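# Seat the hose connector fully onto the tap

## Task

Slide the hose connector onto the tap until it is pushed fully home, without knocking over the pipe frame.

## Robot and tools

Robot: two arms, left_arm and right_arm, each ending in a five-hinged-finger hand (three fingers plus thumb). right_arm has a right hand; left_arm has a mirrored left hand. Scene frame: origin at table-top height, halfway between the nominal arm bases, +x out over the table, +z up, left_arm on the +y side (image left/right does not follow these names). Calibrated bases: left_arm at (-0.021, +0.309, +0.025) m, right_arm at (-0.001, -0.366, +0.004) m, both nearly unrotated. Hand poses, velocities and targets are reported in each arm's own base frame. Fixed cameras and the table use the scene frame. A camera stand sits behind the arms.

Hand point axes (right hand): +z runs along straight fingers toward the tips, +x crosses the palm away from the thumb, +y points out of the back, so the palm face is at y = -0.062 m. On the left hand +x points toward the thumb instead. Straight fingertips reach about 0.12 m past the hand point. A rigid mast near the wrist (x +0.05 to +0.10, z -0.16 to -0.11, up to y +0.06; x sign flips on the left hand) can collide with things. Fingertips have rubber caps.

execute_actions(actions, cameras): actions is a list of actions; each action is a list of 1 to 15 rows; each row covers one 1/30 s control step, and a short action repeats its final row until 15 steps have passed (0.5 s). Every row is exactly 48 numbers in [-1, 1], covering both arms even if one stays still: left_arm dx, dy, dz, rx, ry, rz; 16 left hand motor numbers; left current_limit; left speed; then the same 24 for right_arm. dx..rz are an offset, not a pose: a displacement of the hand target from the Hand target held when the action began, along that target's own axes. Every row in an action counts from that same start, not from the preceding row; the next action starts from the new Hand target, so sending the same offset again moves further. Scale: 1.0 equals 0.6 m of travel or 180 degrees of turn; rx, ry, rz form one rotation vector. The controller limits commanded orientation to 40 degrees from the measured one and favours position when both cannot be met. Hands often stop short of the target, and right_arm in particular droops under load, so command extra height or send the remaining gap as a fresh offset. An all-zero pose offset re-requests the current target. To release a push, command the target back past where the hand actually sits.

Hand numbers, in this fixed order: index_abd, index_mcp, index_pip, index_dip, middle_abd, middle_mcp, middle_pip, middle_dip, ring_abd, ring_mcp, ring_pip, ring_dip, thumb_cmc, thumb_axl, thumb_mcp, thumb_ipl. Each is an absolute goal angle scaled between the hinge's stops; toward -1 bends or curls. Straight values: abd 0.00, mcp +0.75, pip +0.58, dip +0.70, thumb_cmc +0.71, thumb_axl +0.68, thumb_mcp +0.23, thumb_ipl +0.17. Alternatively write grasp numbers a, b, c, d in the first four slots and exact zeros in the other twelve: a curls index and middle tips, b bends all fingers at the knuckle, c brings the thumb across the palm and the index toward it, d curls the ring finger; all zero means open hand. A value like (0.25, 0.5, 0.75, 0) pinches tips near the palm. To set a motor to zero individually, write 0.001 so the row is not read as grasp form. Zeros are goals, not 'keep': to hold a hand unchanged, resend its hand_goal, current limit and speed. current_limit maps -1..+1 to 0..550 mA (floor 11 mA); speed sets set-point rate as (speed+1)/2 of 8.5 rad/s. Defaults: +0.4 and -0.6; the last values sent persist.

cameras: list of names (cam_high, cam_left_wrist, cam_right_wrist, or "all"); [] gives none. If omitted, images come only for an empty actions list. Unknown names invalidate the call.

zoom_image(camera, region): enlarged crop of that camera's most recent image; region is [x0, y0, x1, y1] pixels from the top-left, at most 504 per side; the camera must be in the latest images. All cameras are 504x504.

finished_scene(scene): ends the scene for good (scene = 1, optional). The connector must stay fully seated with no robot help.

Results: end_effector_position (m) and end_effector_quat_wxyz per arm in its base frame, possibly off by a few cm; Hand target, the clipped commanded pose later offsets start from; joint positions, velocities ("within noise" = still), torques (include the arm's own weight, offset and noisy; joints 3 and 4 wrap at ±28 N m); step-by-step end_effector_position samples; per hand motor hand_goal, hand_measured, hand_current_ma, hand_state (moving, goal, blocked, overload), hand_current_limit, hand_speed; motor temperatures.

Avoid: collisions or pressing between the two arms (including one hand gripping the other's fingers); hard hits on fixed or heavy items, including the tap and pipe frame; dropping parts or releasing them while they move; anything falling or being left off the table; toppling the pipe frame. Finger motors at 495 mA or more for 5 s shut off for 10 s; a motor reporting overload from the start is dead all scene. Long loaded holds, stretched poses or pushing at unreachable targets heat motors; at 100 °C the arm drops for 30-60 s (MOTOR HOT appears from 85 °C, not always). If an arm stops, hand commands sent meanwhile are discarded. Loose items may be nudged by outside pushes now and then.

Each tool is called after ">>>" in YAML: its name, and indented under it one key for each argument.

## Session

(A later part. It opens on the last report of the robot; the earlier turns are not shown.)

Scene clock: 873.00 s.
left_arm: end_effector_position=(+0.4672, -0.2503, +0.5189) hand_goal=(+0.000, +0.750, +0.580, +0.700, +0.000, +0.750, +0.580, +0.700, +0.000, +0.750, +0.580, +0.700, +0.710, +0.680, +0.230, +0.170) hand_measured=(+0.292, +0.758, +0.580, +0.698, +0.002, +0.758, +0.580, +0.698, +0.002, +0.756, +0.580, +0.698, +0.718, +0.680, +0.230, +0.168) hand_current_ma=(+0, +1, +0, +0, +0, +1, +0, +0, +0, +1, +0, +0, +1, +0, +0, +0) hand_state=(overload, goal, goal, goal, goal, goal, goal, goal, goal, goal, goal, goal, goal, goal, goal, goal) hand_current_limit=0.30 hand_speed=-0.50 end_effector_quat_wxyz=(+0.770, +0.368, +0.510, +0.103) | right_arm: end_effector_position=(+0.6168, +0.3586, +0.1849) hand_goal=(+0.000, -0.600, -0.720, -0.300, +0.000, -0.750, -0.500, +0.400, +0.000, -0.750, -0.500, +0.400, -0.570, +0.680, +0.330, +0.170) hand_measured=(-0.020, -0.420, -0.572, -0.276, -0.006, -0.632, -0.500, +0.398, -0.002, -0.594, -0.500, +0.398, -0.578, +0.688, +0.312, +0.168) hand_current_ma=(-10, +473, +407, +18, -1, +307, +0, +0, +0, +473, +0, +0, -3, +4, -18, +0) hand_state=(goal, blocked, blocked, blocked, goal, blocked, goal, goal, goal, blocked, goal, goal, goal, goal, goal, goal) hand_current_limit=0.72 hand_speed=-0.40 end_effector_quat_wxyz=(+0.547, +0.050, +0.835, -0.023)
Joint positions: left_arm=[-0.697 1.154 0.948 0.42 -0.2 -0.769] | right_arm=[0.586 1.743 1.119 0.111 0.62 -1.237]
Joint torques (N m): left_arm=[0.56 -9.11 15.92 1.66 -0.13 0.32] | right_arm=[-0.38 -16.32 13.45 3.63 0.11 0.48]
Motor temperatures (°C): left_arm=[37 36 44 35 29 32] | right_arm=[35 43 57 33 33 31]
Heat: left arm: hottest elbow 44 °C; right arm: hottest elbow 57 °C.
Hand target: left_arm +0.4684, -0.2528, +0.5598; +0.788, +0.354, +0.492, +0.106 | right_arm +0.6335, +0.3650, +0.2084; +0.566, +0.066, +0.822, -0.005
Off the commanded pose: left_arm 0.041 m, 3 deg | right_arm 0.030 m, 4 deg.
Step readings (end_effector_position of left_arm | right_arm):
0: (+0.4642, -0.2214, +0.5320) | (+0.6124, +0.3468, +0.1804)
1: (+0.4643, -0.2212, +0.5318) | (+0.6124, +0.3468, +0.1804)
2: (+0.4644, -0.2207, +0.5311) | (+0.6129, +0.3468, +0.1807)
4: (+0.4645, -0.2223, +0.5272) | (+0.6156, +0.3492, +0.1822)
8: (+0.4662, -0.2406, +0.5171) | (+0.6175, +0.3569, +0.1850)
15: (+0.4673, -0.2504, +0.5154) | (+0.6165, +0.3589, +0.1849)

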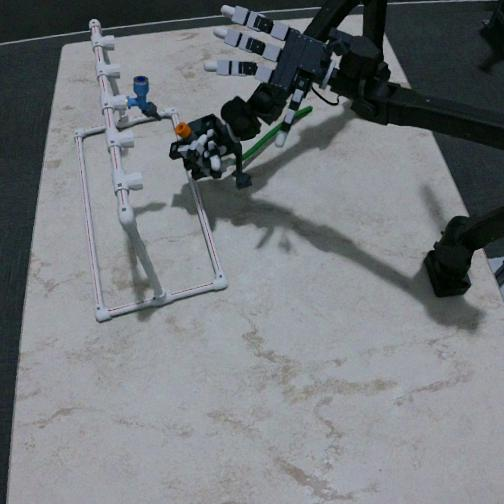

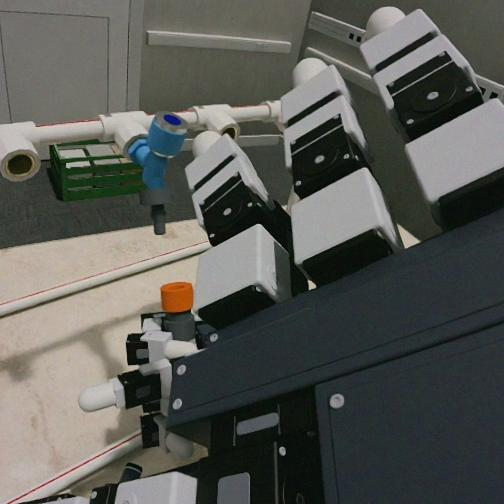

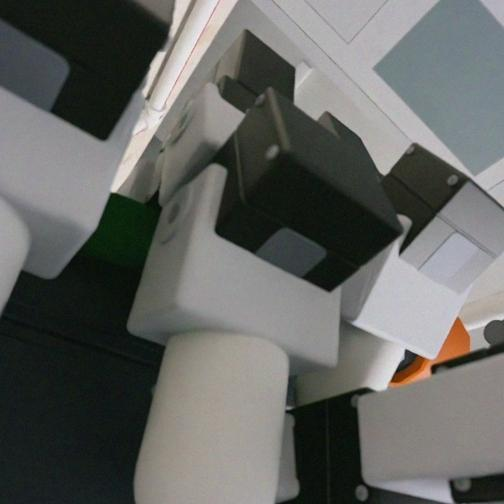

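>>> execute_actions:
  actions:
    - [[0,0,0,0,0,0, 0,0.75,0.58,0.7, 0,0.75,0.58,0.7, 0,0.75,0.58,0.7, 0.71,0.68,0.23,0.17, 0.3,-0.5, -0.026,-0.001,0.009,0,0.0027,0, 0,-0.6,-0.72,-0.3, 0,-0.75,-0.5,0.4, 0,-0.75,-0.5,0.4, -0.57,0.68,0.33,0.17, 0.72,-0.4],[0,0,0,0,0,0, 0,0.75,0.58,0.7, 0,0.75,0.58,0.7, 0,0.75,0.58,0.7, 0.71,0.68,0.23,0.17, 0.3,-0.5, -0.052,-0.002,0.018,0,0.0055,0, 0,-0.6,-0.72,-0.3, 0,-0.75,-0.5,0.4, 0,-0.75,-0.5,0.4, -0.57,0.68,0.33,0.17, 0.72,-0.4],[0,0,0,0,0,0, 0,0.75,0.58,0.7, 0,0.75,0.58,0.7, 0,0.75,0.58,0.7, 0.71,0.68,0.23,0.17, 0.3,-0.5, -0.0788,-0.003,0.0278,0,0.0083,0, 0,-0.6,-0.72,-0.3, 0,-0.75,-0.5,0.4, 0,-0.75,-0.5,0.4, -0.57,0.68,0.33,0.17, 0.72,-0.4]]
  cameras: ["cam_left_wrist","cam_high"]

Scene clock: 881.03 s.
left_arm: end_effector_position=(+0.4672, -0.2503, +0.5189) hand_goal=(+0.000, +0.750, +0.580, +0.700, +0.000, +0.750, +0.580, +0.700, +0.000, +0.750, +0.580, +0.700, +0.710, +0.680, +0.230, +0.170) hand_measured=(+0.456, +0.758, +0.580, +0.698, +0.002, +0.758, +0.580, +0.698, +0.002, +0.756, +0.580, +0.698, +0.718, +0.680, +0.230, +0.168) hand_current_ma=(+0, +1, +0, +0, +0, +1, +0, +0, +0, +1, +0, +0, +1, +0, +0, +0) hand_state=(overload, goal, goal, goal, goal, goal, goal, goal, goal, goal, goal, goal, goal, goal, goal, goal) hand_current_limit=0.30 hand_speed=-0.50 end_effector_quat_wxyz=(+0.770, +0.369, +0.510, +0.103) | right_arm: end_effector_position=(+0.6497, +0.3462, +0.2167) hand_goal=(+0.000, -0.600, -0.720, -0.300, +0.000, -0.750, -0.500, +0.400, +0.000, -0.750, -0.500, +0.400, -0.570, +0.680, +0.330, +0.170) hand_measured=(-0.020, -0.420, -0.572, -0.276, -0.006, -0.632, -0.500, +0.398, -0.002, -0.594, -0.500, +0.398, -0.578, +0.688, +0.312, +0.168) hand_current_ma=(-10, +473, +407, +18, -1, +307, +0, +0, +0, +473, +0, +0, -3, +4, -18, +0) hand_state=(goal, blocked, blocked, blocked, goal, blocked, goal, goal, goal, blocked, goal, goal, goal, goal, goal, goal) hand_current_limit=0.72 hand_speed=-0.40 end_effector_quat_wxyz=(+0.539, +0.055, +0.840, -0.021)
Joint positions: left_arm=[-0.697 1.154 0.948 0.42 -0.2 -0.769] | right_arm=[0.534 1.743 1.227 -0.003 0.572 -1.244]
Joint torques (N m): left_arm=[0.62 -9 16.08 1.63 -0.12 0.31] | right_arm=[0.15 -17.73 15.5 2.32 0.1 0.48]
Motor temperatures (°C): left_arm=[37 37 47 35 28 32] | right_arm=[35 42 57 33 33 31]
Heat: left arm: hottest elbow 47 °C; right arm: hottest elbow 57 °C.
Hand target: left_arm +0.4684, -0.2528, +0.5598; +0.788, +0.354, +0.492, +0.106 | right_arm +0.6655, +0.3569, +0.2464; +0.555, +0.066, +0.829, -0.005
Off the commanded pose: left_arm 0.041 m, 3 deg | right_arm 0.035 m, 3 deg.
Step readings (end_effector_position of left_arm | right_arm):
0: (+0.4672, -0.2503, +0.5189) | (+0.6168, +0.3586, +0.1849)
1: (+0.4672, -0.2503, +0.5189) | (+0.6167, +0.3587, +0.1848)
2: (+0.4672, -0.2503, +0.5189) | (+0.6169, +0.3588, +0.1850)
4: (+0.4672, -0.2503, +0.5189) | (+0.6195, +0.3569, +0.1846)
8: (+0.4672, -0.2503, +0.5189) | (+0.6309, +0.3546, +0.1947)
15: (+0.4672, -0.2503, +0.5189) | (+0.6496, +0.3464, +0.2173)
Images, in order (width x height): cam_high 504x504, cam_left_wrist 504x504.

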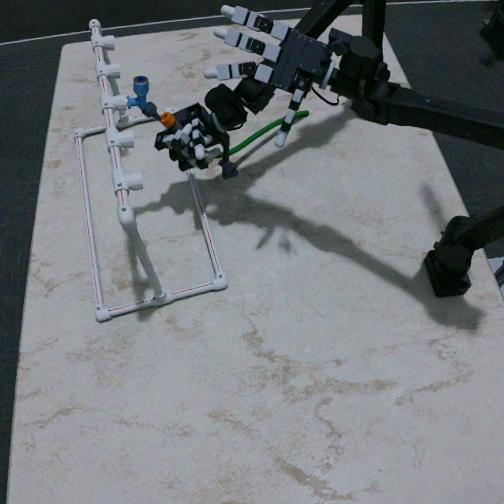

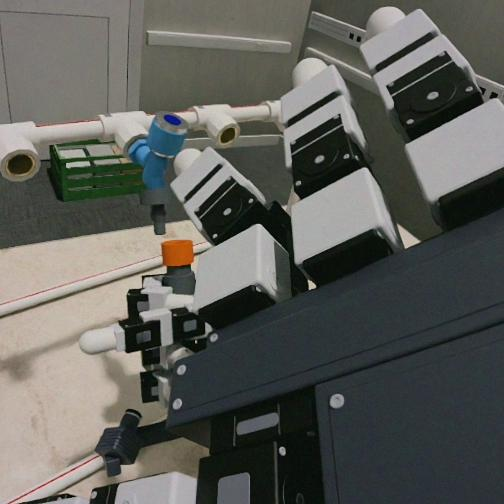

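>>> zoom_image:
  camera: "cam_left_wrist"
  region: [130, 180, 210, 300]

>>> zoom_image:
  camera: "cam_high"
  region: [138, 92, 188, 142]

Scaled by 4.200 from the camera's 504x504 image, which has a finer 720x720 frame.

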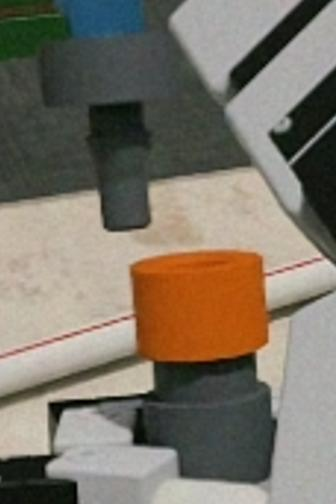

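Scaled by 10.080 from the camera's 504x504 image, which has a finer 720x720 frame.

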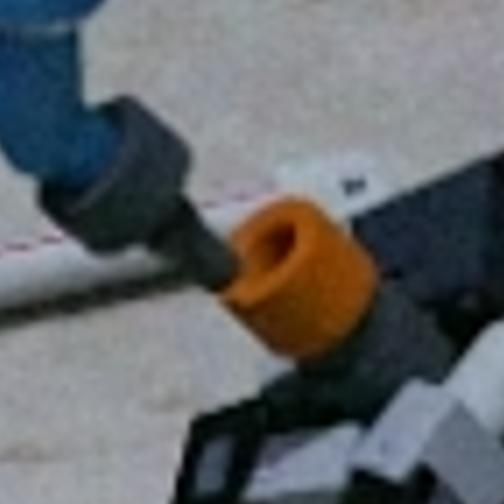

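>>> execute_actions:
  actions:
    - [[0,0,0,0,0,0, 0,0.75,0.58,0.7, 0,0.75,0.58,0.7, 0,0.75,0.58,0.7, 0.71,0.68,0.23,0.17, 0.3,-0.5, 0.006,0.035,0.004,0,0,0, 0,-0.6,-0.72,-0.3, 0,-0.75,-0.5,0.4, 0,-0.75,-0.5,0.4, -0.57,0.68,0.33,0.17, 0.72,-0.4],[0,0,0,0,0,0, 0,0.75,0.58,0.7, 0,0.75,0.58,0.7, 0,0.75,0.58,0.7, 0.71,0.68,0.23,0.17, 0.3,-0.5, 0.007,0.05,0.003,0,0,0, 0,-0.6,-0.72,-0.3, 0,-0.75,-0.5,0.4, 0,-0.75,-0.5,0.4, -0.57,0.68,0.33,0.17, 0.72,-0.4],[0,0,0,0,0,0, 0,0.75,0.58,0.7, 0,0.75,0.58,0.7, 0,0.75,0.58,0.7, 0.71,0.68,0.23,0.17, 0.3,-0.5, 0.007,0.05,0.003,0,0,0, 0,-0.6,-0.72,-0.3, 0,-0.75,-0.5,0.4, 0,-0.75,-0.5,0.4, -0.57,0.68,0.33,0.17, 0.72,-0.4],[0,0,0,0,0,0, 0,0.75,0.58,0.7, 0,0.75,0.58,0.7, 0,0.75,0.58,0.7, 0.71,0.68,0.23,0.17, 0.3,-0.5, 0.006,0.035,0.004,0,0,0, 0,-0.6,-0.72,-0.3, 0,-0.75,-0.5,0.4, 0,-0.75,-0.5,0.4, -0.57,0.68,0.33,0.17, 0.72,-0.4],[0,0,0,0,0,0, 0,0.75,0.58,0.7, 0,0.75,0.58,0.7, 0,0.75,0.58,0.7, 0.71,0.68,0.23,0.17, 0.3,-0.5, 0.0045,0.022,0.0052,0,0,0, 0,-0.6,-0.72,-0.3, 0,-0.75,-0.5,0.4, 0,-0.75,-0.5,0.4, -0.57,0.68,0.33,0.17, 0.72,-0.4]]
  cameras: ["cam_left_wrist","cam_high"]

>>> zoom_image:
  camera: "cam_left_wrist"
  region: [130, 190, 200, 290]

>>> zoom_image:
  camera: "cam_high"
  region: [138, 92, 188, 142]

Scene clock: 883.87 s.
left_arm: end_effector_position=(+0.4672, -0.2503, +0.5189) hand_goal=(+0.000, +0.750, +0.580, +0.700, +0.000, +0.750, +0.580, +0.700, +0.000, +0.750, +0.580, +0.700, +0.710, +0.680, +0.230, +0.170) hand_measured=(+0.496, +0.758, +0.580, +0.698, +0.002, +0.758, +0.580, +0.698, +0.002, +0.756, +0.580, +0.698, +0.718, +0.680, +0.230, +0.168) hand_current_ma=(+0, +1, +0, +0, +0, +1, +0, +0, +0, +1, +0, +0, +1, +0, +0, +0) hand_state=(overload, goal, goal, goal, goal, goal, goal, goal, goal, goal, goal, goal, goal, goal, goal, goal) hand_current_limit=0.30 hand_speed=-0.50 end_effector_quat_wxyz=(+0.770, +0.369, +0.510, +0.103) | right_arm: end_effector_position=(+0.6516, +0.3594, +0.2231) hand_goal=(+0.000, -0.600, -0.720, -0.300, +0.000, -0.750, -0.500, +0.400, +0.000, -0.750, -0.500, +0.400, -0.570, +0.680, +0.330, +0.170) hand_measured=(-0.020, -0.420, -0.572, -0.276, -0.006, -0.632, -0.500, +0.398, -0.002, -0.594, -0.500, +0.398, -0.578, +0.688, +0.312, +0.168) hand_current_ma=(-10, +473, +407, +18, -1, +307, +0, +0, +0, +473, +0, +0, -3, +4, -18, +0) hand_state=(goal, blocked, blocked, blocked, goal, blocked, goal, goal, goal, blocked, goal, goal, goal, goal, goal, goal) hand_current_limit=0.72 hand_speed=-0.40 end_effector_quat_wxyz=(+0.543, +0.052, +0.838, -0.021)
Joint positions: left_arm=[-0.697 1.154 0.948 0.42 -0.2 -0.769] | right_arm=[0.552 1.755 1.257 -0.017 0.586 -1.244]
Joint torques (N m): left_arm=[0.62 -9 16.08 1.63 -0.12 0.31] | right_arm=[-0.09 -16.32 15.5 2.54 0.11 0.57]
Motor temperatures (°C): left_arm=[37 37 48 35 28 32] | right_arm=[35 42 57 33 33 31]
Heat: left arm: hottest elbow 48 °C; right arm: hottest elbow 57 °C.
Hand target: left_arm +0.4684, -0.2528, +0.5598; +0.788, +0.354, +0.492, +0.106 | right_arm +0.6689, +0.3701, +0.2436; +0.555, +0.066, +0.829, -0.004
Off the commanded pose: left_arm 0.041 m, 3 deg | right_arm 0.029 m, 3 deg.
Step readings (end_effector_position of left_arm | right_arm):
0: (+0.4672, -0.2503, +0.5189) | (+0.6497, +0.3462, +0.2167)
1: (+0.4672, -0.2503, +0.5189) | (+0.6498, +0.3463, +0.2169)
2: (+0.4672, -0.2503, +0.5189) | (+0.6497, +0.3466, +0.2172)
4: (+0.4672, -0.2503, +0.5189) | (+0.6513, +0.3482, +0.2186)
8: (+0.4672, -0.2503, +0.5189) | (+0.6526, +0.3567, +0.2230)
15: (+0.4672, -0.2503, +0.5189) | (+0.6516, +0.3594, +0.2231)
Images, in order (width x height): cam_high 504x504, cam_left_wrist 504x504.

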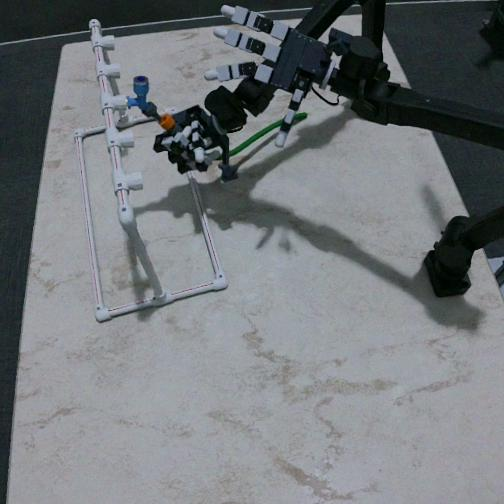

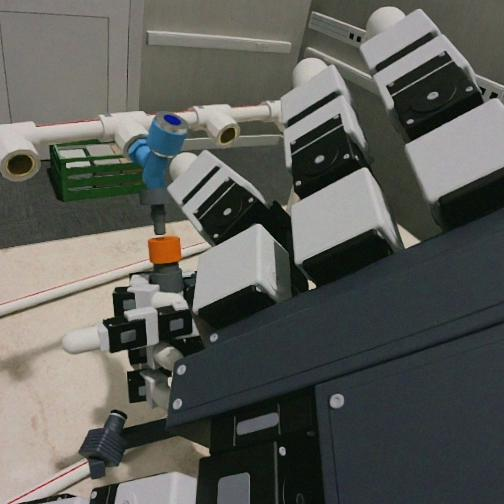

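Scaled by 5.040 from the camera's 504x504 image, which has a finer 720x720 frame.

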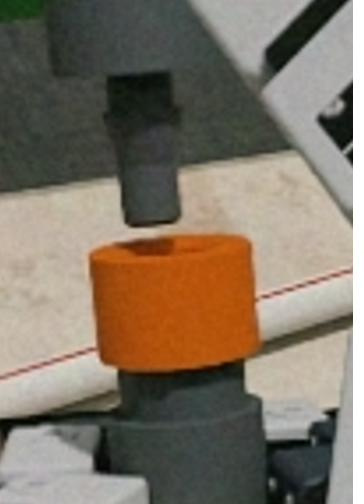

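Scaled by 10.080 from the camera's 504x504 image, which has a finer 720x720 frame.

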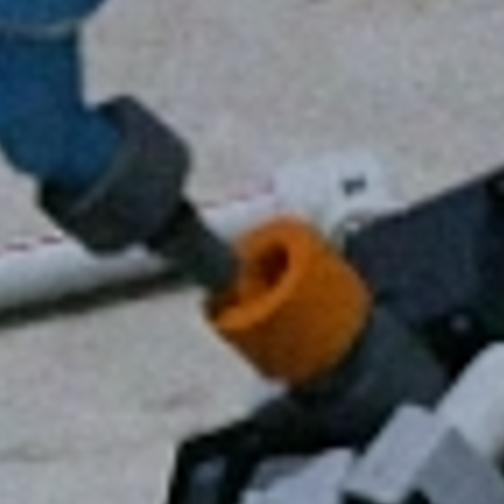

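>>> execute_actions:
  actions:
    - [[0,0,0,0,0,0, 0,0.75,0.58,0.7, 0,0.75,0.58,0.7, 0,0.75,0.58,0.7, 0.71,0.68,0.23,0.17, 0.3,-0.5, -0.0098,-0.0003,0.0039,0,0,0, 0,-0.6,-0.72,-0.3, 0,-0.75,-0.5,0.4, 0,-0.75,-0.5,0.4, -0.57,0.68,0.33,0.17, 0.72,-0.4],[0,0,0,0,0,0, 0,0.75,0.58,0.7, 0,0.75,0.58,0.7, 0,0.75,0.58,0.7, 0.71,0.68,0.23,0.17, 0.3,-0.5, -0.0195,-0.0007,0.0077,0,0,0, 0,-0.6,-0.72,-0.3, 0,-0.75,-0.5,0.4, 0,-0.75,-0.5,0.4, -0.57,0.68,0.33,0.17, 0.72,-0.4],[0,0,0,0,0,0, 0,0.75,0.58,0.7, 0,0.75,0.58,0.7, 0,0.75,0.58,0.7, 0.71,0.68,0.23,0.17, 0.3,-0.5, -0.0292,-0.001,0.0116,0,0,0, 0,-0.6,-0.72,-0.3, 0,-0.75,-0.5,0.4, 0,-0.75,-0.5,0.4, -0.57,0.68,0.33,0.17, 0.72,-0.4]]
  cameras: ["cam_left_wrist","cam_high"]

>>> zoom_image:
  camera: "cam_left_wrist"
  region: [130, 190, 200, 290]

>>> zoom_image:
  camera: "cam_high"
  region: [138, 92, 188, 142]

Scene clock: 886.53 s.
left_arm: end_effector_position=(+0.4672, -0.2503, +0.5189) hand_goal=(+0.000, +0.750, +0.580, +0.700, +0.000, +0.750, +0.580, +0.700, +0.000, +0.750, +0.580, +0.700, +0.710, +0.680, +0.230, +0.170) hand_measured=(+0.522, +0.758, +0.580, +0.698, +0.002, +0.758, +0.580, +0.698, +0.002, +0.756, +0.580, +0.698, +0.718, +0.680, +0.230, +0.168) hand_current_ma=(+0, +1, +0, +0, +0, +1, +0, +0, +0, +1, +0, +0, +1, +0, +0, +0) hand_state=(overload, goal, goal, goal, goal, goal, goal, goal, goal, goal, goal, goal, goal, goal, goal, goal) hand_current_limit=0.30 hand_speed=-0.50 end_effector_quat_wxyz=(+0.770, +0.369, +0.510, +0.103) | right_arm: end_effector_position=(+0.6612, +0.3610, +0.2349) hand_goal=(+0.000, -0.600, -0.720, -0.300, +0.000, -0.750, -0.500, +0.400, +0.000, -0.750, -0.500, +0.400, -0.570, +0.680, +0.330, +0.170) hand_measured=(-0.020, -0.420, -0.572, -0.276, -0.006, -0.632, -0.500, +0.398, -0.002, -0.594, -0.500, +0.398, -0.578, +0.688, +0.312, +0.168) hand_current_ma=(-11, +473, +407, +18, -1, +307, +0, +0, +0, +473, +0, +0, -3, +4, -18, +0) hand_state=(goal, blocked, blocked, blocked, goal, blocked, goal, goal, goal, blocked, goal, goal, goal, goal, goal, goal) hand_current_limit=0.72 hand_speed=-0.40 end_effector_quat_wxyz=(+0.542, +0.052, +0.838, -0.016)
Joint positions: left_arm=[-0.697 1.154 0.948 0.42 -0.2 -0.769] | right_arm=[0.543 1.761 1.3 -0.049 0.572 -1.244]
Joint torques (N m): left_arm=[0.56 -8.88 16.09 1.63 -0.12 0.31] | right_arm=[-0.5 -16.73 15.99 2.45 0.11 0.47]
Motor temperatures (°C): left_arm=[37 37 49 35 28 32] | right_arm=[35 42 58 33 33 31]
Heat: left arm: hottest elbow 49 °C; right arm: hottest elbow 58 °C.
Hand target: left_arm +0.4684, -0.2528, +0.5598; +0.788, +0.354, +0.492, +0.106 | right_arm +0.6818, +0.3670, +0.2570; +0.555, +0.066, +0.829, -0.004
Off the commanded pose: left_arm 0.041 m, 3 deg | right_arm 0.031 m, 3 deg.
Step readings (end_effector_position of left_arm | right_arm):
0: (+0.4672, -0.2503, +0.5189) | (+0.6516, +0.3594, +0.2231)
1: (+0.4672, -0.2503, +0.5189) | (+0.6516, +0.3594, +0.2231)
2: (+0.4672, -0.2503, +0.5189) | (+0.6516, +0.3596, +0.2232)
4: (+0.4672, -0.2503, +0.5189) | (+0.6519, +0.3608, +0.2236)
8: (+0.4672, -0.2503, +0.5189) | (+0.6562, +0.3610, +0.2279)
15: (+0.4672, -0.2503, +0.5189) | (+0.6600, +0.3614, +0.2329)
Images, in order (width x height): cam_high 504x504, cam_left_wrist 504x504.

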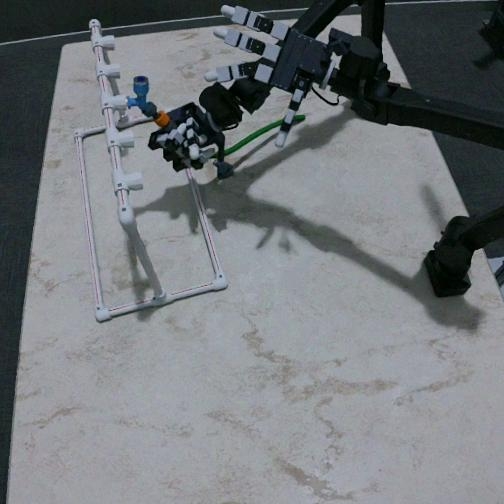

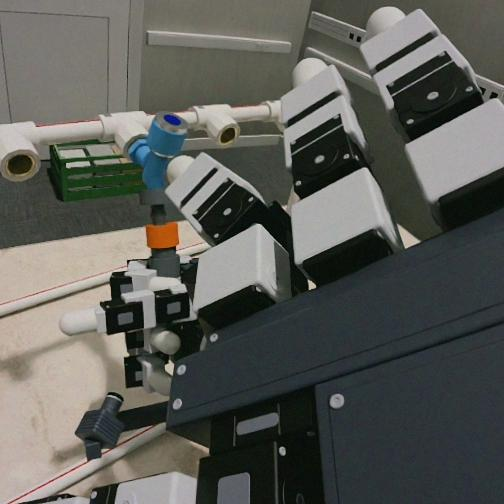

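Scaled by 5.040 from the camera's 504x504 image, which has a finer 720x720 frame.

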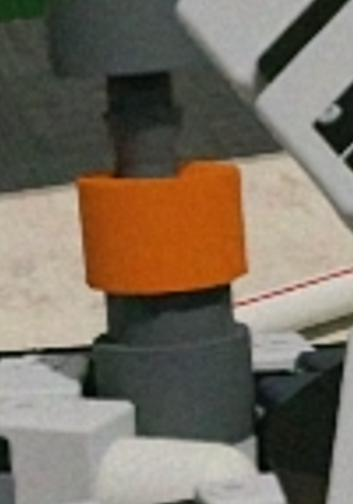

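Scaled by 10.080 from the camera's 504x504 image, which has a finer 720x720 frame.

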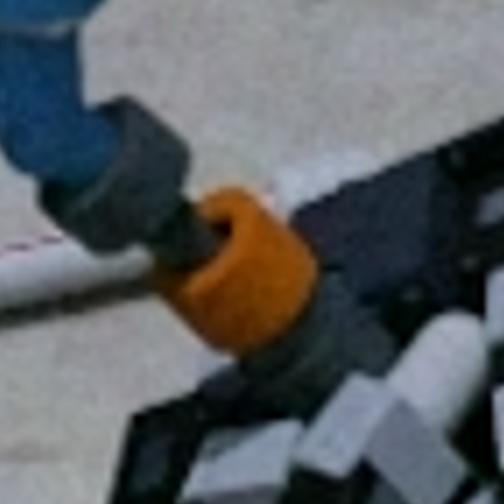

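>>> execute_actions:
  actions:
    - [[0,0,0,0,0,0, 0,0.75,0.58,0.7, 0,0.75,0.58,0.7, 0,0.75,0.58,0.7, 0.71,0.68,0.23,0.17, 0.3,-0.5, -0.01,-0.012,0.012,0,0,0, 0,-0.6,-0.72,-0.3, 0,-0.75,-0.5,0.4, 0,-0.75,-0.5,0.4, -0.57,0.68,0.33,0.17, 0.72,-0.4],[0,0,0,0,0,0, 0,0.75,0.58,0.7, 0,0.75,0.58,0.7, 0,0.75,0.58,0.7, 0.71,0.68,0.23,0.17, 0.3,-0.5, -0.017,-0.0212,0.0202,0,0,0, 0,-0.6,-0.72,-0.3, 0,-0.75,-0.5,0.4, 0,-0.75,-0.5,0.4, -0.57,0.68,0.33,0.17, 0.72,-0.4],[0,0,0,0,0,0, 0,0.75,0.58,0.7, 0,0.75,0.58,0.7, 0,0.75,0.58,0.7, 0.71,0.68,0.23,0.17, 0.3,-0.5, -0.017,-0.0212,0.0202,0,0,0, 0,-0.6,-0.72,-0.3, 0,-0.75,-0.5,0.4, 0,-0.75,-0.5,0.4, -0.57,0.68,0.33,0.17, 0.72,-0.4],[0,0,0,0,0,0, 0,0.75,0.58,0.7, 0,0.75,0.58,0.7, 0,0.75,0.58,0.7, 0.71,0.68,0.23,0.17, 0.3,-0.5, -0.013,-0.008,0.012,0,0,0, 0,-0.6,-0.72,-0.3, 0,-0.75,-0.5,0.4, 0,-0.75,-0.5,0.4, -0.57,0.68,0.33,0.17, 0.72,-0.4],[0,0,0,0,0,0, 0,0.75,0.58,0.7, 0,0.75,0.58,0.7, 0,0.75,0.58,0.7, 0.71,0.68,0.23,0.17, 0.3,-0.5, -0.0082,0.0063,0.0033,0,0,0, 0,-0.6,-0.72,-0.3, 0,-0.75,-0.5,0.4, 0,-0.75,-0.5,0.4, -0.57,0.68,0.33,0.17, 0.72,-0.4]]
  cameras: ["cam_left_wrist","cam_high"]

>>> zoom_image:
  camera: "cam_left_wrist"
  region: [130, 190, 200, 290]

>>> zoom_image:
  camera: "cam_high"
  region: [138, 92, 188, 142]

Scene clock: 888.57 s.
left_arm: end_effector_position=(+0.4672, -0.2503, +0.5189) hand_goal=(+0.000, +0.750, +0.580, +0.700, +0.000, +0.750, +0.580, +0.700, +0.000, +0.750, +0.580, +0.700, +0.710, +0.680, +0.230, +0.170) hand_measured=(+0.538, +0.758, +0.580, +0.698, +0.002, +0.758, +0.580, +0.698, +0.002, +0.756, +0.580, +0.698, +0.718, +0.680, +0.230, +0.168) hand_current_ma=(+0, +1, +0, +0, +0, +1, +0, +0, +0, +1, +0, +0, +1, +0, +0, +0) hand_state=(overload, goal, goal, goal, goal, goal, goal, goal, goal, goal, goal, goal, goal, goal, goal, goal) hand_current_limit=0.30 hand_speed=-0.50 end_effector_quat_wxyz=(+0.770, +0.369, +0.510, +0.103) | right_arm: end_effector_position=(+0.6694, +0.3570, +0.2401) hand_goal=(+0.000, -0.600, -0.720, -0.300, +0.000, -0.750, -0.500, +0.400, +0.000, -0.750, -0.500, +0.400, -0.570, +0.680, +0.330, +0.170) hand_measured=(-0.022, -0.420, -0.572, -0.276, -0.006, -0.632, -0.500, +0.398, -0.002, -0.594, -0.500, +0.398, -0.578, +0.688, +0.312, +0.168) hand_current_ma=(-12, +473, +407, +18, -1, +307, +0, +0, +0, +473, +0, +0, -3, +4, -18, +0) hand_state=(blocked, blocked, blocked, blocked, goal, blocked, goal, goal, goal, blocked, goal, goal, goal, goal, goal, goal) hand_current_limit=0.72 hand_speed=-0.40 end_effector_quat_wxyz=(+0.543, +0.054, +0.838, -0.018)
Joint positions: left_arm=[-0.697 1.154 0.948 0.42 -0.2 -0.769] | right_arm=[0.532 1.767 1.323 -0.064 0.567 -1.249]
Joint torques (N m): left_arm=[0.62 -8.88 16.09 1.65 -0.12 0.31] | right_arm=[0.44 -16.67 16.14 2.36 0.32 0.53]
Motor temperatures (°C): left_arm=[37 37 50 35 28 32] | right_arm=[35 42 58 33 33 31]
Heat: left arm: hottest elbow 50 °C; right arm: hottest elbow 58 °C.
Hand target: left_arm +0.4684, -0.2528, +0.5598; +0.788, +0.354, +0.492, +0.106 | right_arm +0.6860, +0.3701, +0.2611; +0.555, +0.066, +0.829, -0.005
Off the commanded pose: left_arm 0.041 m, 3 deg | right_arm 0.030 m, 3 deg.
Step readings (end_effector_position of left_arm | right_arm):
0: (+0.4672, -0.2503, +0.5189) | (+0.6612, +0.3610, +0.2349)
1: (+0.4672, -0.2503, +0.5189) | (+0.6612, +0.3611, +0.2349)
2: (+0.4672, -0.2503, +0.5189) | (+0.6615, +0.3607, +0.2348)
4: (+0.4672, -0.2503, +0.5189) | (+0.6636, +0.3582, +0.2350)
8: (+0.4672, -0.2503, +0.5189) | (+0.6670, +0.3570, +0.2373)
15: (+0.4672, -0.2503, +0.5189) | (+0.6693, +0.3570, +0.2403)
Images, in order (width x height): cam_high 504x504, cam_left_wrist 504x504.

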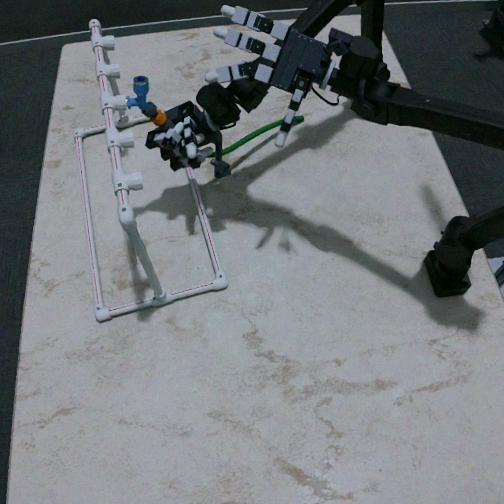

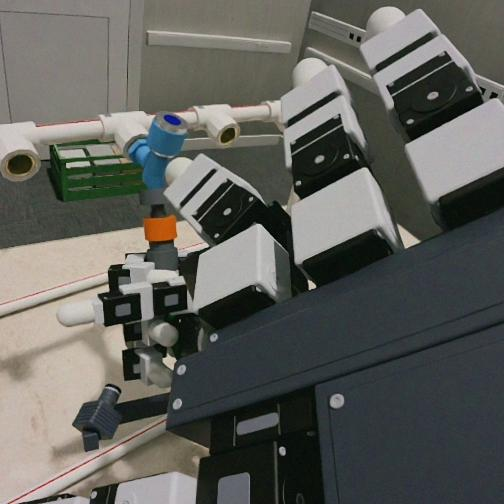

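Scaled by 5.040 from the camera's 504x504 image, which has a finer 720x720 frame.

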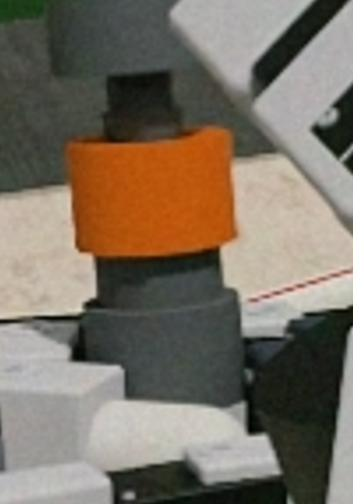

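Scaled by 10.080 from the camera's 504x504 image, which has a finer 720x720 frame.

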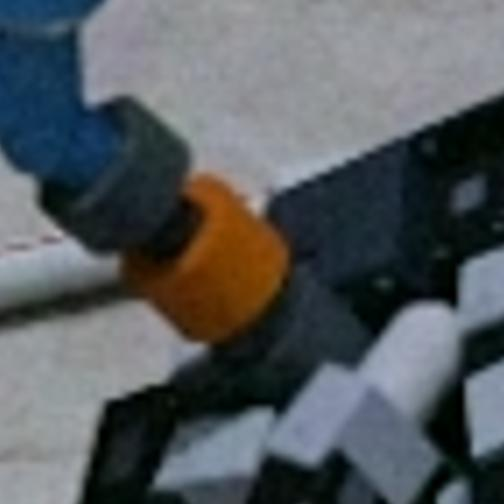

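>>> execute_actions:
  actions:
    - [[0,0,0,0,0,0, 0,0.75,0.58,0.7, 0,0.75,0.58,0.7, 0,0.75,0.58,0.7, 0.71,0.68,0.23,0.17, 0.3,-0.5, -0.008,0.0002,0,0,0,0, 0,-0.6,-0.72,-0.3, 0,-0.75,-0.5,0.4, 0,-0.75,-0.5,0.4, -0.57,0.68,0.33,0.17, 0.72,-0.4],[0,0,0,0,0,0, 0,0.75,0.58,0.7, 0,0.75,0.58,0.7, 0,0.75,0.58,0.7, 0.71,0.68,0.23,0.17, 0.3,-0.5, -0.0162,0.0005,-0.0003,0,0,0, 0,-0.6,-0.72,-0.3, 0,-0.75,-0.5,0.4, 0,-0.75,-0.5,0.4, -0.57,0.68,0.33,0.17, 0.72,-0.4]]
    - [[0,0,0,0,0,0, 0,0.75,0.58,0.7, 0,0.75,0.58,0.7, 0,0.75,0.58,0.7, 0.71,0.68,0.23,0.17, 0.3,-0.5, -0.0162,0.0005,-0.0003,0,0,0, 0,-0.6,-0.72,-0.3, 0,-0.75,-0.5,0.4, 0,-0.75,-0.5,0.4, -0.57,0.68,0.33,0.17, 0.72,-0.4]]
  cameras: ["cam_left_wrist","cam_high"]

>>> zoom_image:
  camera: "cam_left_wrist"
  region: [130, 190, 190, 260]

Scene clock: 891.97 s.
left_arm: end_effector_position=(+0.4672, -0.2503, +0.5189) hand_goal=(+0.000, +0.750, +0.580, +0.700, +0.000, +0.750, +0.580, +0.700, +0.000, +0.750, +0.580, +0.700, +0.710, +0.680, +0.230, +0.170) hand_measured=(+0.558, +0.758, +0.580, +0.698, +0.002, +0.758, +0.580, +0.698, +0.002, +0.756, +0.580, +0.698, +0.718, +0.680, +0.230, +0.168) hand_current_ma=(+0, +1, +0, +0, +0, +1, +0, +0, +0, +1, +0, +0, +1, +0, +0, +0) hand_state=(overload, goal, goal, goal, goal, goal, goal, goal, goal, goal, goal, goal, goal, goal, goal, goal) hand_current_limit=0.30 hand_speed=-0.50 end_effector_quat_wxyz=(+0.770, +0.369, +0.510, +0.103) | right_arm: end_effector_position=(+0.6709, +0.3582, +0.2428) hand_goal=(+0.000, -0.600, -0.720, -0.300, +0.000, -0.750, -0.500, +0.400, +0.000, -0.750, -0.500, +0.400, -0.570, +0.680, +0.330, +0.170) hand_measured=(-0.022, -0.420, -0.572, -0.276, -0.006, -0.632, -0.500, +0.398, -0.002, -0.594, -0.500, +0.398, -0.578, +0.690, +0.312, +0.168) hand_current_ma=(-12, +473, +407, +18, -1, +307, +0, +0, +0, +473, +0, +0, -3, +5, -18, +0) hand_state=(blocked, blocked, blocked, blocked, goal, blocked, goal, goal, goal, blocked, goal, goal, goal, goal, goal, goal) hand_current_limit=0.72 hand_speed=-0.40 end_effector_quat_wxyz=(+0.534, +0.051, +0.843, -0.024)
Joint positions: left_arm=[-0.697 1.154 0.948 0.42 -0.2 -0.769] | right_arm=[0.532 1.767 1.348 -0.113 0.567 -1.249]
Joint torques (N m): left_arm=[0.62 -8.94 16.09 1.65 -0.12 0.31] | right_arm=[-0.21 -17.61 17.4 2.45 0.02 0.48]
Motor temperatures (°C): left_arm=[37 37 50 35 28 32] | right_arm=[35 42 59 32 33 31]
Heat: left arm: hottest elbow 50 °C; right arm: hottest elbow 59 °C.
Hand target: left_arm +0.4684, -0.2528, +0.5598; +0.788, +0.354, +0.492, +0.106 | right_arm +0.6930, +0.3686, +0.2791; +0.555, +0.066, +0.829, -0.005
Off the commanded pose: left_arm 0.041 m, 3 deg | right_arm 0.044 m, 4 deg.
Step readings (end_effector_position of left_arm | right_arm):
0: (+0.4672, -0.2503, +0.5189) | (+0.6693, +0.3569, +0.2400)
1: (+0.4672, -0.2503, +0.5189) | (+0.6693, +0.3569, +0.2400)
2: (+0.4672, -0.2503, +0.5189) | (+0.6693, +0.3569, +0.2399)
4: (+0.4672, -0.2503, +0.5189) | (+0.6694, +0.3573, +0.2402)
8: (+0.4672, -0.2503, +0.5189) | (+0.6703, +0.3578, +0.2422)
15: (+0.4672, -0.2503, +0.5189) | (+0.6703, +0.3579, +0.2422)
16: (+0.4672, -0.2503, +0.5189) | (+0.6704, +0.3579, +0.2424)
17: (+0.4672, -0.2503, +0.5189) | (+0.6704, +0.3579, +0.2424)
19: (+0.4672, -0.2503, +0.5189) | (+0.6706, +0.3580, +0.2427)
23: (+0.4672, -0.2503, +0.5189) | (+0.6708, +0.3581, +0.2426)
30: (+0.4672, -0.2503, +0.5189) | (+0.6708, +0.3582, +0.2427)
Images, in order (width x height): cam_high 504x504, cam_left_wrist 504x504.

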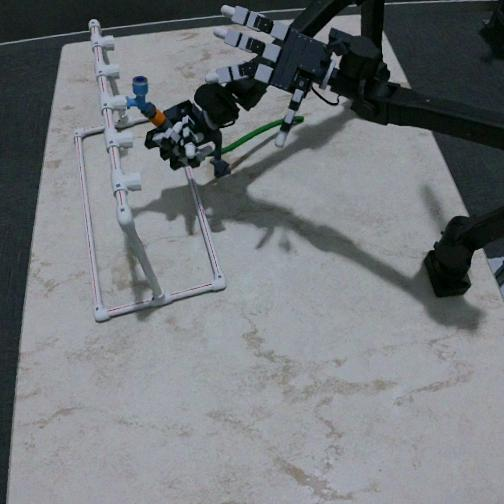

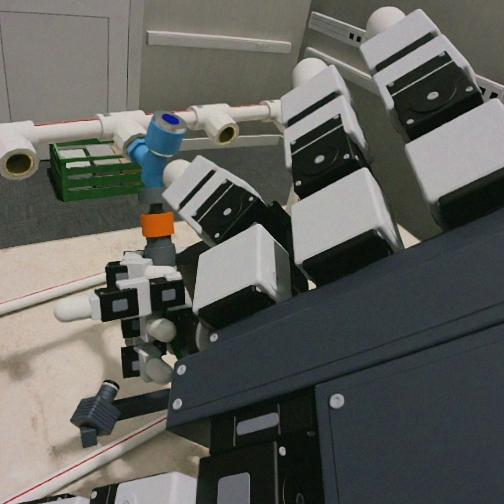

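Scaled by 7.200 from the camera's 504x504 image, which has a finer 720x720 frame.

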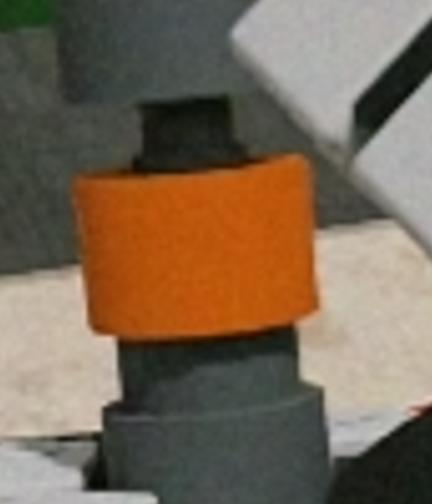

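>>> execute_actions:
  actions:
    - [[0,0,0,0,0,0, 0,0.75,0.58,0.7, 0,0.75,0.58,0.7, 0,0.75,0.58,0.7, 0.71,0.68,0.23,0.17, 0.3,-0.5, -0.0342,0.0033,-0.0083,-0.0023,-0.0083,0.0053, 0,-0.6,-0.72,-0.3, 0,-0.75,-0.5,0.4, 0,-0.75,-0.5,0.4, -0.57,0.68,0.33,0.17, 0.72,-0.4]]
    - [[0,0,0,0,0,0, 0,0.75,0.58,0.7, 0,0.75,0.58,0.7, 0,0.75,0.58,0.7, 0.71,0.68,0.23,0.17, 0.3,-0.5, 0.0043,0.013,0.0209,0,0,0, 0,-0.6,-0.72,-0.3, 0,-0.75,-0.5,0.4, 0,-0.75,-0.5,0.4, -0.57,0.68,0.33,0.17, 0.72,-0.4]]
    - [[0,0,0,0,0,0, 0,0.75,0.58,0.7, 0,0.75,0.58,0.7, 0,0.75,0.58,0.7, 0.71,0.68,0.23,0.17, 0.3,-0.5, -0.0086,-0.026,-0.0418,0,0,0, 0,-0.6,-0.72,-0.3, 0,-0.75,-0.5,0.4, 0,-0.75,-0.5,0.4, -0.57,0.68,0.33,0.17, 0.72,-0.4]]
    - [[0,0,0,0,0,0, 0,0.75,0.58,0.7, 0,0.75,0.58,0.7, 0,0.75,0.58,0.7, 0.71,0.68,0.23,0.17, 0.3,-0.5, 0.0064,0.0339,0.0074,0,0,0, 0,-0.6,-0.72,-0.3, 0,-0.75,-0.5,0.4, 0,-0.75,-0.5,0.4, -0.57,0.68,0.33,0.17, 0.72,-0.4]]
    - [[0,0,0,0,0,0, 0,0.75,0.58,0.7, 0,0.75,0.58,0.7, 0,0.75,0.58,0.7, 0.71,0.68,0.23,0.17, 0.3,-0.5, -0.0042,-0.0418,0.027,0,0,0, 0,-0.6,-0.72,-0.3, 0,-0.75,-0.5,0.4, 0,-0.75,-0.5,0.4, -0.57,0.68,0.33,0.17, 0.72,-0.4]]
    - [[0,0,0,0,0,0, 0,0.75,0.58,0.7, 0,0.75,0.58,0.7, 0,0.75,0.58,0.7, 0.71,0.68,0.23,0.17, 0.3,-0.5, 0.0021,0.0209,-0.0135,0,0,0, 0,-0.6,-0.72,-0.3, 0,-0.75,-0.5,0.4, 0,-0.75,-0.5,0.4, -0.57,0.68,0.33,0.17, 0.72,-0.4]]
  cameras: ["cam_left_wrist","cam_high"]

>>> zoom_image:
  camera: "cam_left_wrist"
  region: [130, 190, 190, 260]

Scene clock: 897.57 s.
left_arm: end_effector_position=(+0.4672, -0.2503, +0.5189) hand_goal=(+0.000, +0.750, +0.580, +0.700, +0.000, +0.750, +0.580, +0.700, +0.000, +0.750, +0.580, +0.700, +0.710, +0.680, +0.230, +0.170) hand_measured=(+0.576, +0.758, +0.580, +0.698, +0.002, +0.758, +0.580, +0.698, +0.002, +0.756, +0.580, +0.698, +0.718, +0.680, +0.230, +0.168) hand_current_ma=(+0, +1, +0, +0, +0, +1, +0, +0, +0, +1, +0, +0, +1, +0, +0, +0) hand_state=(overload, goal, goal, goal, goal, goal, goal, goal, goal, goal, goal, goal, goal, goal, goal, goal) hand_current_limit=0.30 hand_speed=-0.50 end_effector_quat_wxyz=(+0.770, +0.369, +0.510, +0.103) | right_arm: end_effector_position=(+0.6807, +0.3634, +0.2435) hand_goal=(+0.000, -0.600, -0.720, -0.300, +0.000, -0.750, -0.500, +0.400, +0.000, -0.750, -0.500, +0.400, -0.570, +0.680, +0.330, +0.170) hand_measured=(-0.022, -0.420, -0.572, -0.276, -0.006, -0.632, -0.500, +0.398, -0.002, -0.594, -0.500, +0.398, -0.578, +0.690, +0.312, +0.168) hand_current_ma=(-12, +473, +407, +18, -1, +307, +0, +0, +0, +473, +0, +0, -3, +5, -18, +0) hand_state=(blocked, blocked, blocked, blocked, goal, blocked, goal, goal, goal, blocked, goal, goal, goal, goal, goal, goal) hand_current_limit=0.72 hand_speed=-0.40 end_effector_quat_wxyz=(+0.533, +0.048, +0.845, -0.022)
Joint positions: left_arm=[-0.697 1.154 0.948 0.42 -0.2 -0.769] | right_arm=[0.529 1.792 1.387 -0.127 0.557 -1.253]
Joint torques (N m): left_arm=[0.56 -9 16.09 1.65 -0.12 0.31] | right_arm=[-0.09 -21.3 16.02 3.17 0.49 0.53]
Motor temperatures (°C): left_arm=[37 37 52 35 28 32] | right_arm=[35 42 59 32 33 31]
Heat: left arm: hottest elbow 52 °C; right arm: hottest elbow 59 °C.
Hand target: left_arm +0.4684, -0.2528, +0.5598; +0.788, +0.354, +0.492, +0.106 | right_arm +0.6963, +0.3690, +0.3001; +0.566, +0.071, +0.821, +0.002
Off the commanded pose: left_arm 0.041 m, 3 deg | right_arm 0.059 m, 6 deg.
Step readings (end_effector_position of left_arm | right_arm):
0: (+0.4672, -0.2503, +0.5189) | (+0.6709, +0.3582, +0.2428)
1: (+0.4672, -0.2503, +0.5189) | (+0.6709, +0.3582, +0.2428)
2: (+0.4672, -0.2503, +0.5189) | (+0.6710, +0.3582, +0.2430)
4: (+0.4672, -0.2503, +0.5189) | (+0.6711, +0.3585, +0.2437)
8: (+0.4672, -0.2503, +0.5189) | (+0.6713, +0.3587, +0.2440)
15: (+0.4672, -0.2503, +0.5189) | (+0.6713, +0.3587, +0.2441)
16: (+0.4672, -0.2503, +0.5189) | (+0.6714, +0.3587, +0.2443)
17: (+0.4672, -0.2503, +0.5189) | (+0.6716, +0.3588, +0.2445)
19: (+0.4672, -0.2503, +0.5189) | (+0.6731, +0.3597, +0.2446)
23: (+0.4672, -0.2503, +0.5189) | (+0.6783, +0.3628, +0.2445)
30: (+0.4672, -0.2503, +0.5189) | (+0.6811, +0.3644, +0.2448)
31: (+0.4672, -0.2503, +0.5189) | (+0.6811, +0.3644, +0.2448)
32: (+0.4672, -0.2503, +0.5189) | (+0.6811, +0.3644, +0.2448)
34: (+0.4672, -0.2503, +0.5189) | (+0.6810, +0.3644, +0.2445)
38: (+0.4672, -0.2503, +0.5189) | (+0.6806, +0.3645, +0.2448)
45: (+0.4672, -0.2503, +0.5189) | (+0.6803, +0.3646, +0.2449)
46: (+0.4672, -0.2503, +0.5189) | (+0.6803, +0.3646, +0.2448)
47: (+0.4672, -0.2503, +0.5189) | (+0.6803, +0.3643, +0.2447)
49: (+0.4672, -0.2503, +0.5189) | (+0.6800, +0.3643, +0.2443)
53: (+0.4672, -0.2503, +0.5189) | (+0.6779, +0.3678, +0.2441)
60: (+0.4672, -0.2503, +0.5189) | (+0.6780, +0.3677, +0.2442)
61: (+0.4672, -0.2503, +0.5189) | (+0.6780, +0.3677, +0.2442)
62: (+0.4672, -0.2503, +0.5189) | (+0.6778, +0.3682, +0.2441)
64: (+0.4672, -0.2503, +0.5189) | (+0.6794, +0.3656, +0.2439)
68: (+0.4672, -0.2503, +0.5189) | (+0.6803, +0.3645, +0.2436)
75: (+0.4672, -0.2503, +0.5189) | (+0.6805, +0.3643, +0.2433)
76: (+0.4672, -0.2503, +0.5189) | (+0.6805, +0.3643, +0.2433)
77: (+0.4672, -0.2503, +0.5189) | (+0.6805, +0.3641, +0.2434)
79: (+0.4672, -0.2503, +0.5189) | (+0.6806, +0.3638, +0.2434)
83: (+0.4672, -0.2503, +0.5189) | (+0.6806, +0.3635, +0.2435)
90: (+0.4672, -0.2503, +0.5189) | (+0.6806, +0.3634, +0.2435)
Images, in order (width x height): cam_high 504x504, cam_left_wrist 504x504.

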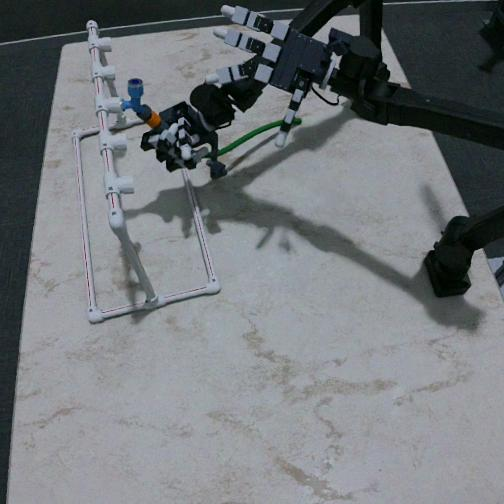

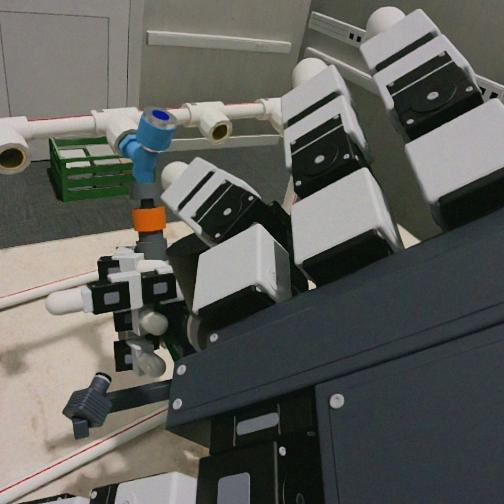

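Scaled by 7.200 from the camera's 504x504 image, which has a finer 720x720 frame.

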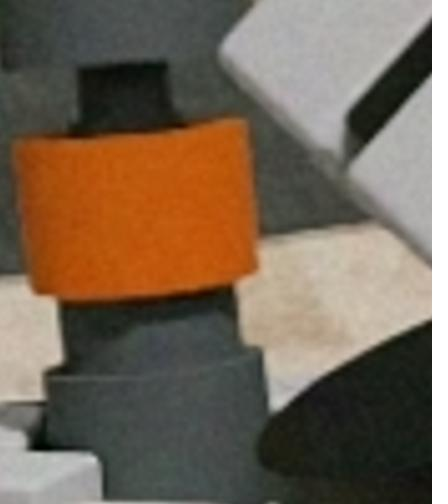

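>>> execute_actions:
  actions:
    - [[0.063,0.0616,-0.0185,0,0,0, 0,0.75,0.58,0.7, 0,0.75,0.58,0.7, 0,0.75,0.58,0.7, 0.71,0.68,0.23,0.17, 0.3,-0.5, 0.04,-0.0015,-0.0008,0.0012,0.0042,-0.0027, 0,-0.6,-0.72,-0.3, 0,-0.75,-0.5,0.4, 0,-0.75,-0.5,0.4, -0.57,0.68,0.33,0.17, 0.72,-0.4]]
    - [[0.063,0.0616,-0.0185,0,0,0, 0,0.75,0.58,0.7, 0,0.75,0.58,0.7, 0,0.75,0.58,0.7, 0.71,0.68,0.23,0.17, 0.3,-0.5, 0.04,-0.0015,-0.0008,0.0012,0.0042,-0.0027, 0,-0.6,-0.72,-0.3, 0,-0.75,-0.5,0.4, 0,-0.75,-0.5,0.4, -0.57,0.68,0.33,0.17, 0.72,-0.4]]
    - [[0,0,0,0.0206,0.0226,-0.116, 0,0.75,0.58,0.7, 0,0.75,0.58,0.7, 0,0.75,0.58,0.7, 0.71,0.68,0.23,0.17, 0.3,-0.5, 0.0327,0,-0.007,0,0,0, 0,-0.6,-0.72,-0.3, 0,-0.75,-0.5,0.4, 0,-0.75,-0.5,0.4, -0.57,0.68,0.33,0.17, 0.72,-0.4]]
    - [[0,0,0,0.0206,0.0226,-0.116, 0,0.75,0.58,0.7, 0,0.75,0.58,0.7, 0,0.75,0.58,0.7, 0.71,0.68,0.23,0.17, 0.3,-0.5, 0,0,0,0,0,0, 0,-0.6,-0.72,-0.3, 0,-0.75,-0.5,0.4, 0,-0.75,-0.5,0.4, -0.57,0.68,0.33,0.17, 0.72,-0.4]]
  cameras: ["all"]

Scene clock: 907.60 s.
left_arm: end_effector_position=(+0.4995, -0.1536, +0.5079) hand_goal=(+0.000, +0.750, +0.580, +0.700, +0.000, +0.750, +0.580, +0.700, +0.000, +0.750, +0.580, +0.700, +0.710, +0.680, +0.230, +0.170) hand_measured=(+0.708, +0.754, +0.580, +0.698, +0.002, +0.754, +0.580, +0.698, +0.002, +0.752, +0.580, +0.698, +0.712, +0.680, +0.230, +0.168) hand_current_ma=(+0, +0, +0, +0, +0, +0, +0, +0, +0, +0, +0, +0, +0, +0, +0, +0) hand_state=(overload, goal, goal, goal, goal, goal, goal, goal, goal, goal, goal, goal, goal, goal, goal, goal) hand_current_limit=0.30 hand_speed=-0.50 end_effector_quat_wxyz=(+0.695, +0.207, +0.664, -0.183) | right_arm: end_effector_position=(+0.6669, +0.3698, +0.2276) hand_goal=(+0.000, -0.600, -0.720, -0.300, +0.000, -0.750, -0.500, +0.400, +0.000, -0.750, -0.500, +0.400, -0.570, +0.680, +0.330, +0.170) hand_measured=(-0.022, -0.420, -0.572, -0.276, -0.006, -0.632, -0.500, +0.398, -0.002, -0.594, -0.500, +0.398, -0.578, +0.690, +0.312, +0.168) hand_current_ma=(-12, +473, +407, +18, -1, +307, +0, +0, +0, +473, +0, +0, -3, +5, -18, +0) hand_state=(blocked, blocked, blocked, blocked, goal, blocked, goal, goal, goal, blocked, goal, goal, goal, goal, goal, goal) hand_current_limit=0.72 hand_speed=-0.40 end_effector_quat_wxyz=(+0.542, +0.052, +0.838, -0.021)
Joint positions: left_arm=[-0.411 1.014 1.095 -0.047 0.148 -1.531] | right_arm=[0.554 1.792 1.325 -0.05 0.589 -1.242]
Joint torques (N m): left_arm=[1.38 -7.24 16.27 1.76 -0.02 -0.01] | right_arm=[0.67 -19.6 10.4 3.97 0.36 0.61]
Motor temperatures (°C): left_arm=[37 36 53 35 28 32] | right_arm=[35 43 58 33 33 31]
Heat: left arm: hottest elbow 53 °C; right arm: hottest elbow 58 °C.
Hand target: left_arm +0.5002, -0.1500, +0.5501; +0.714, +0.197, +0.645, -0.188 | right_arm +0.6668, +0.3752, +0.2391; +0.555, +0.066, +0.829, -0.005
Off the commanded pose: left_arm 0.042 m, 3 deg | right_arm 0.013 m, 3 deg.
Step readings (end_effector_position of left_arm | right_arm):
0: (+0.4672, -0.2503, +0.5189) | (+0.6807, +0.3634, +0.2435)
1: (+0.4673, -0.2505, +0.5190) | (+0.6807, +0.3634, +0.2435)
2: (+0.4686, -0.2514, +0.5195) | (+0.6807, +0.3633, +0.2436)
4: (+0.4728, -0.2484, +0.5213) | (+0.6806, +0.3632, +0.2436)
8: (+0.4842, -0.2172, +0.5287) | (+0.6807, +0.3632, +0.2439)
15: (+0.4860, -0.2028, +0.5355) | (+0.6808, +0.3631, +0.2440)
16: (+0.4861, -0.2035, +0.5354) | (+0.6807, +0.3634, +0.2441)
17: (+0.4873, -0.2046, +0.5357) | (+0.6806, +0.3637, +0.2445)
19: (+0.4911, -0.1998, +0.5372) | (+0.6794, +0.3653, +0.2440)
23: (+0.5009, -0.1643, +0.5430) | (+0.6779, +0.3673, +0.2438)
30: (+0.5029, -0.1510, +0.5466) | (+0.6775, +0.3673, +0.2433)
31: (+0.5033, -0.1509, +0.5457) | (+0.6775, +0.3672, +0.2432)
32: (+0.5044, -0.1503, +0.5415) | (+0.6773, +0.3670, +0.2426)
34: (+0.5058, -0.1498, +0.5298) | (+0.6756, +0.3669, +0.2400)
38: (+0.5040, -0.1514, +0.5113) | (+0.6692, +0.3690, +0.2306)
45: (+0.5029, -0.1517, +0.5031) | (+0.6669, +0.3698, +0.2276)
46: (+0.5031, -0.1520, +0.5027) | (+0.6669, +0.3698, +0.2276)
47: (+0.5037, -0.1534, +0.5003) | (+0.6669, +0.3698, +0.2276)
49: (+0.5045, -0.1560, +0.4960) | (+0.6669, +0.3698, +0.2276)
53: (+0.5022, -0.1591, +0.5004) | (+0.6669, +0.3698, +0.2276)
60: (+0.4995, -0.1542, +0.5143) | (+0.6669, +0.3698, +0.2276)

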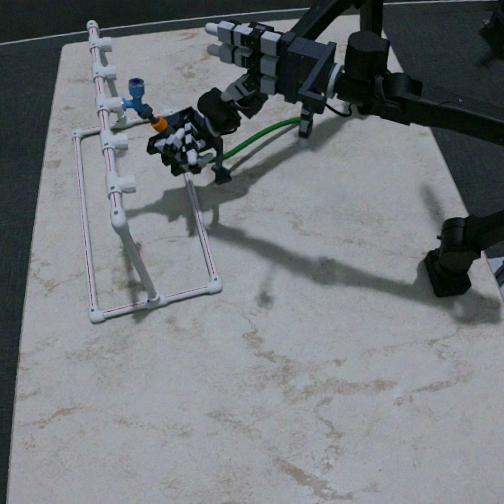

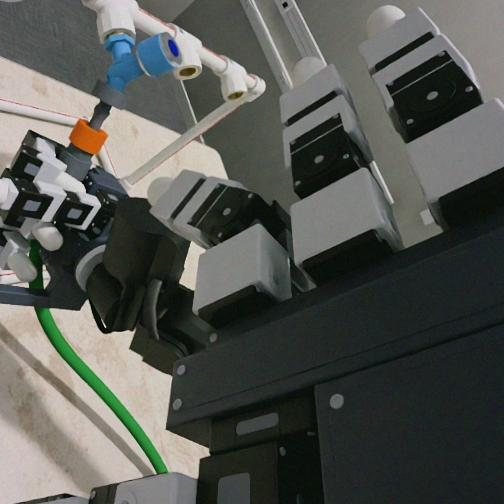

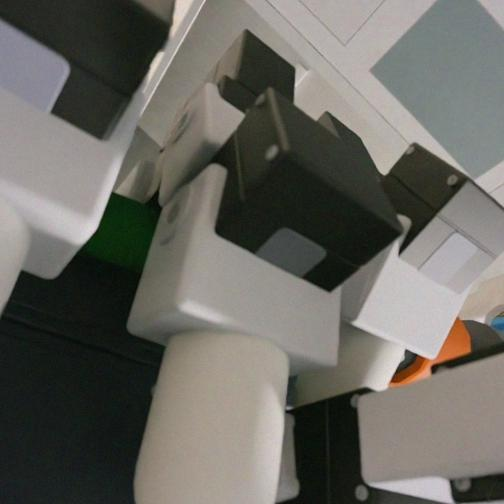

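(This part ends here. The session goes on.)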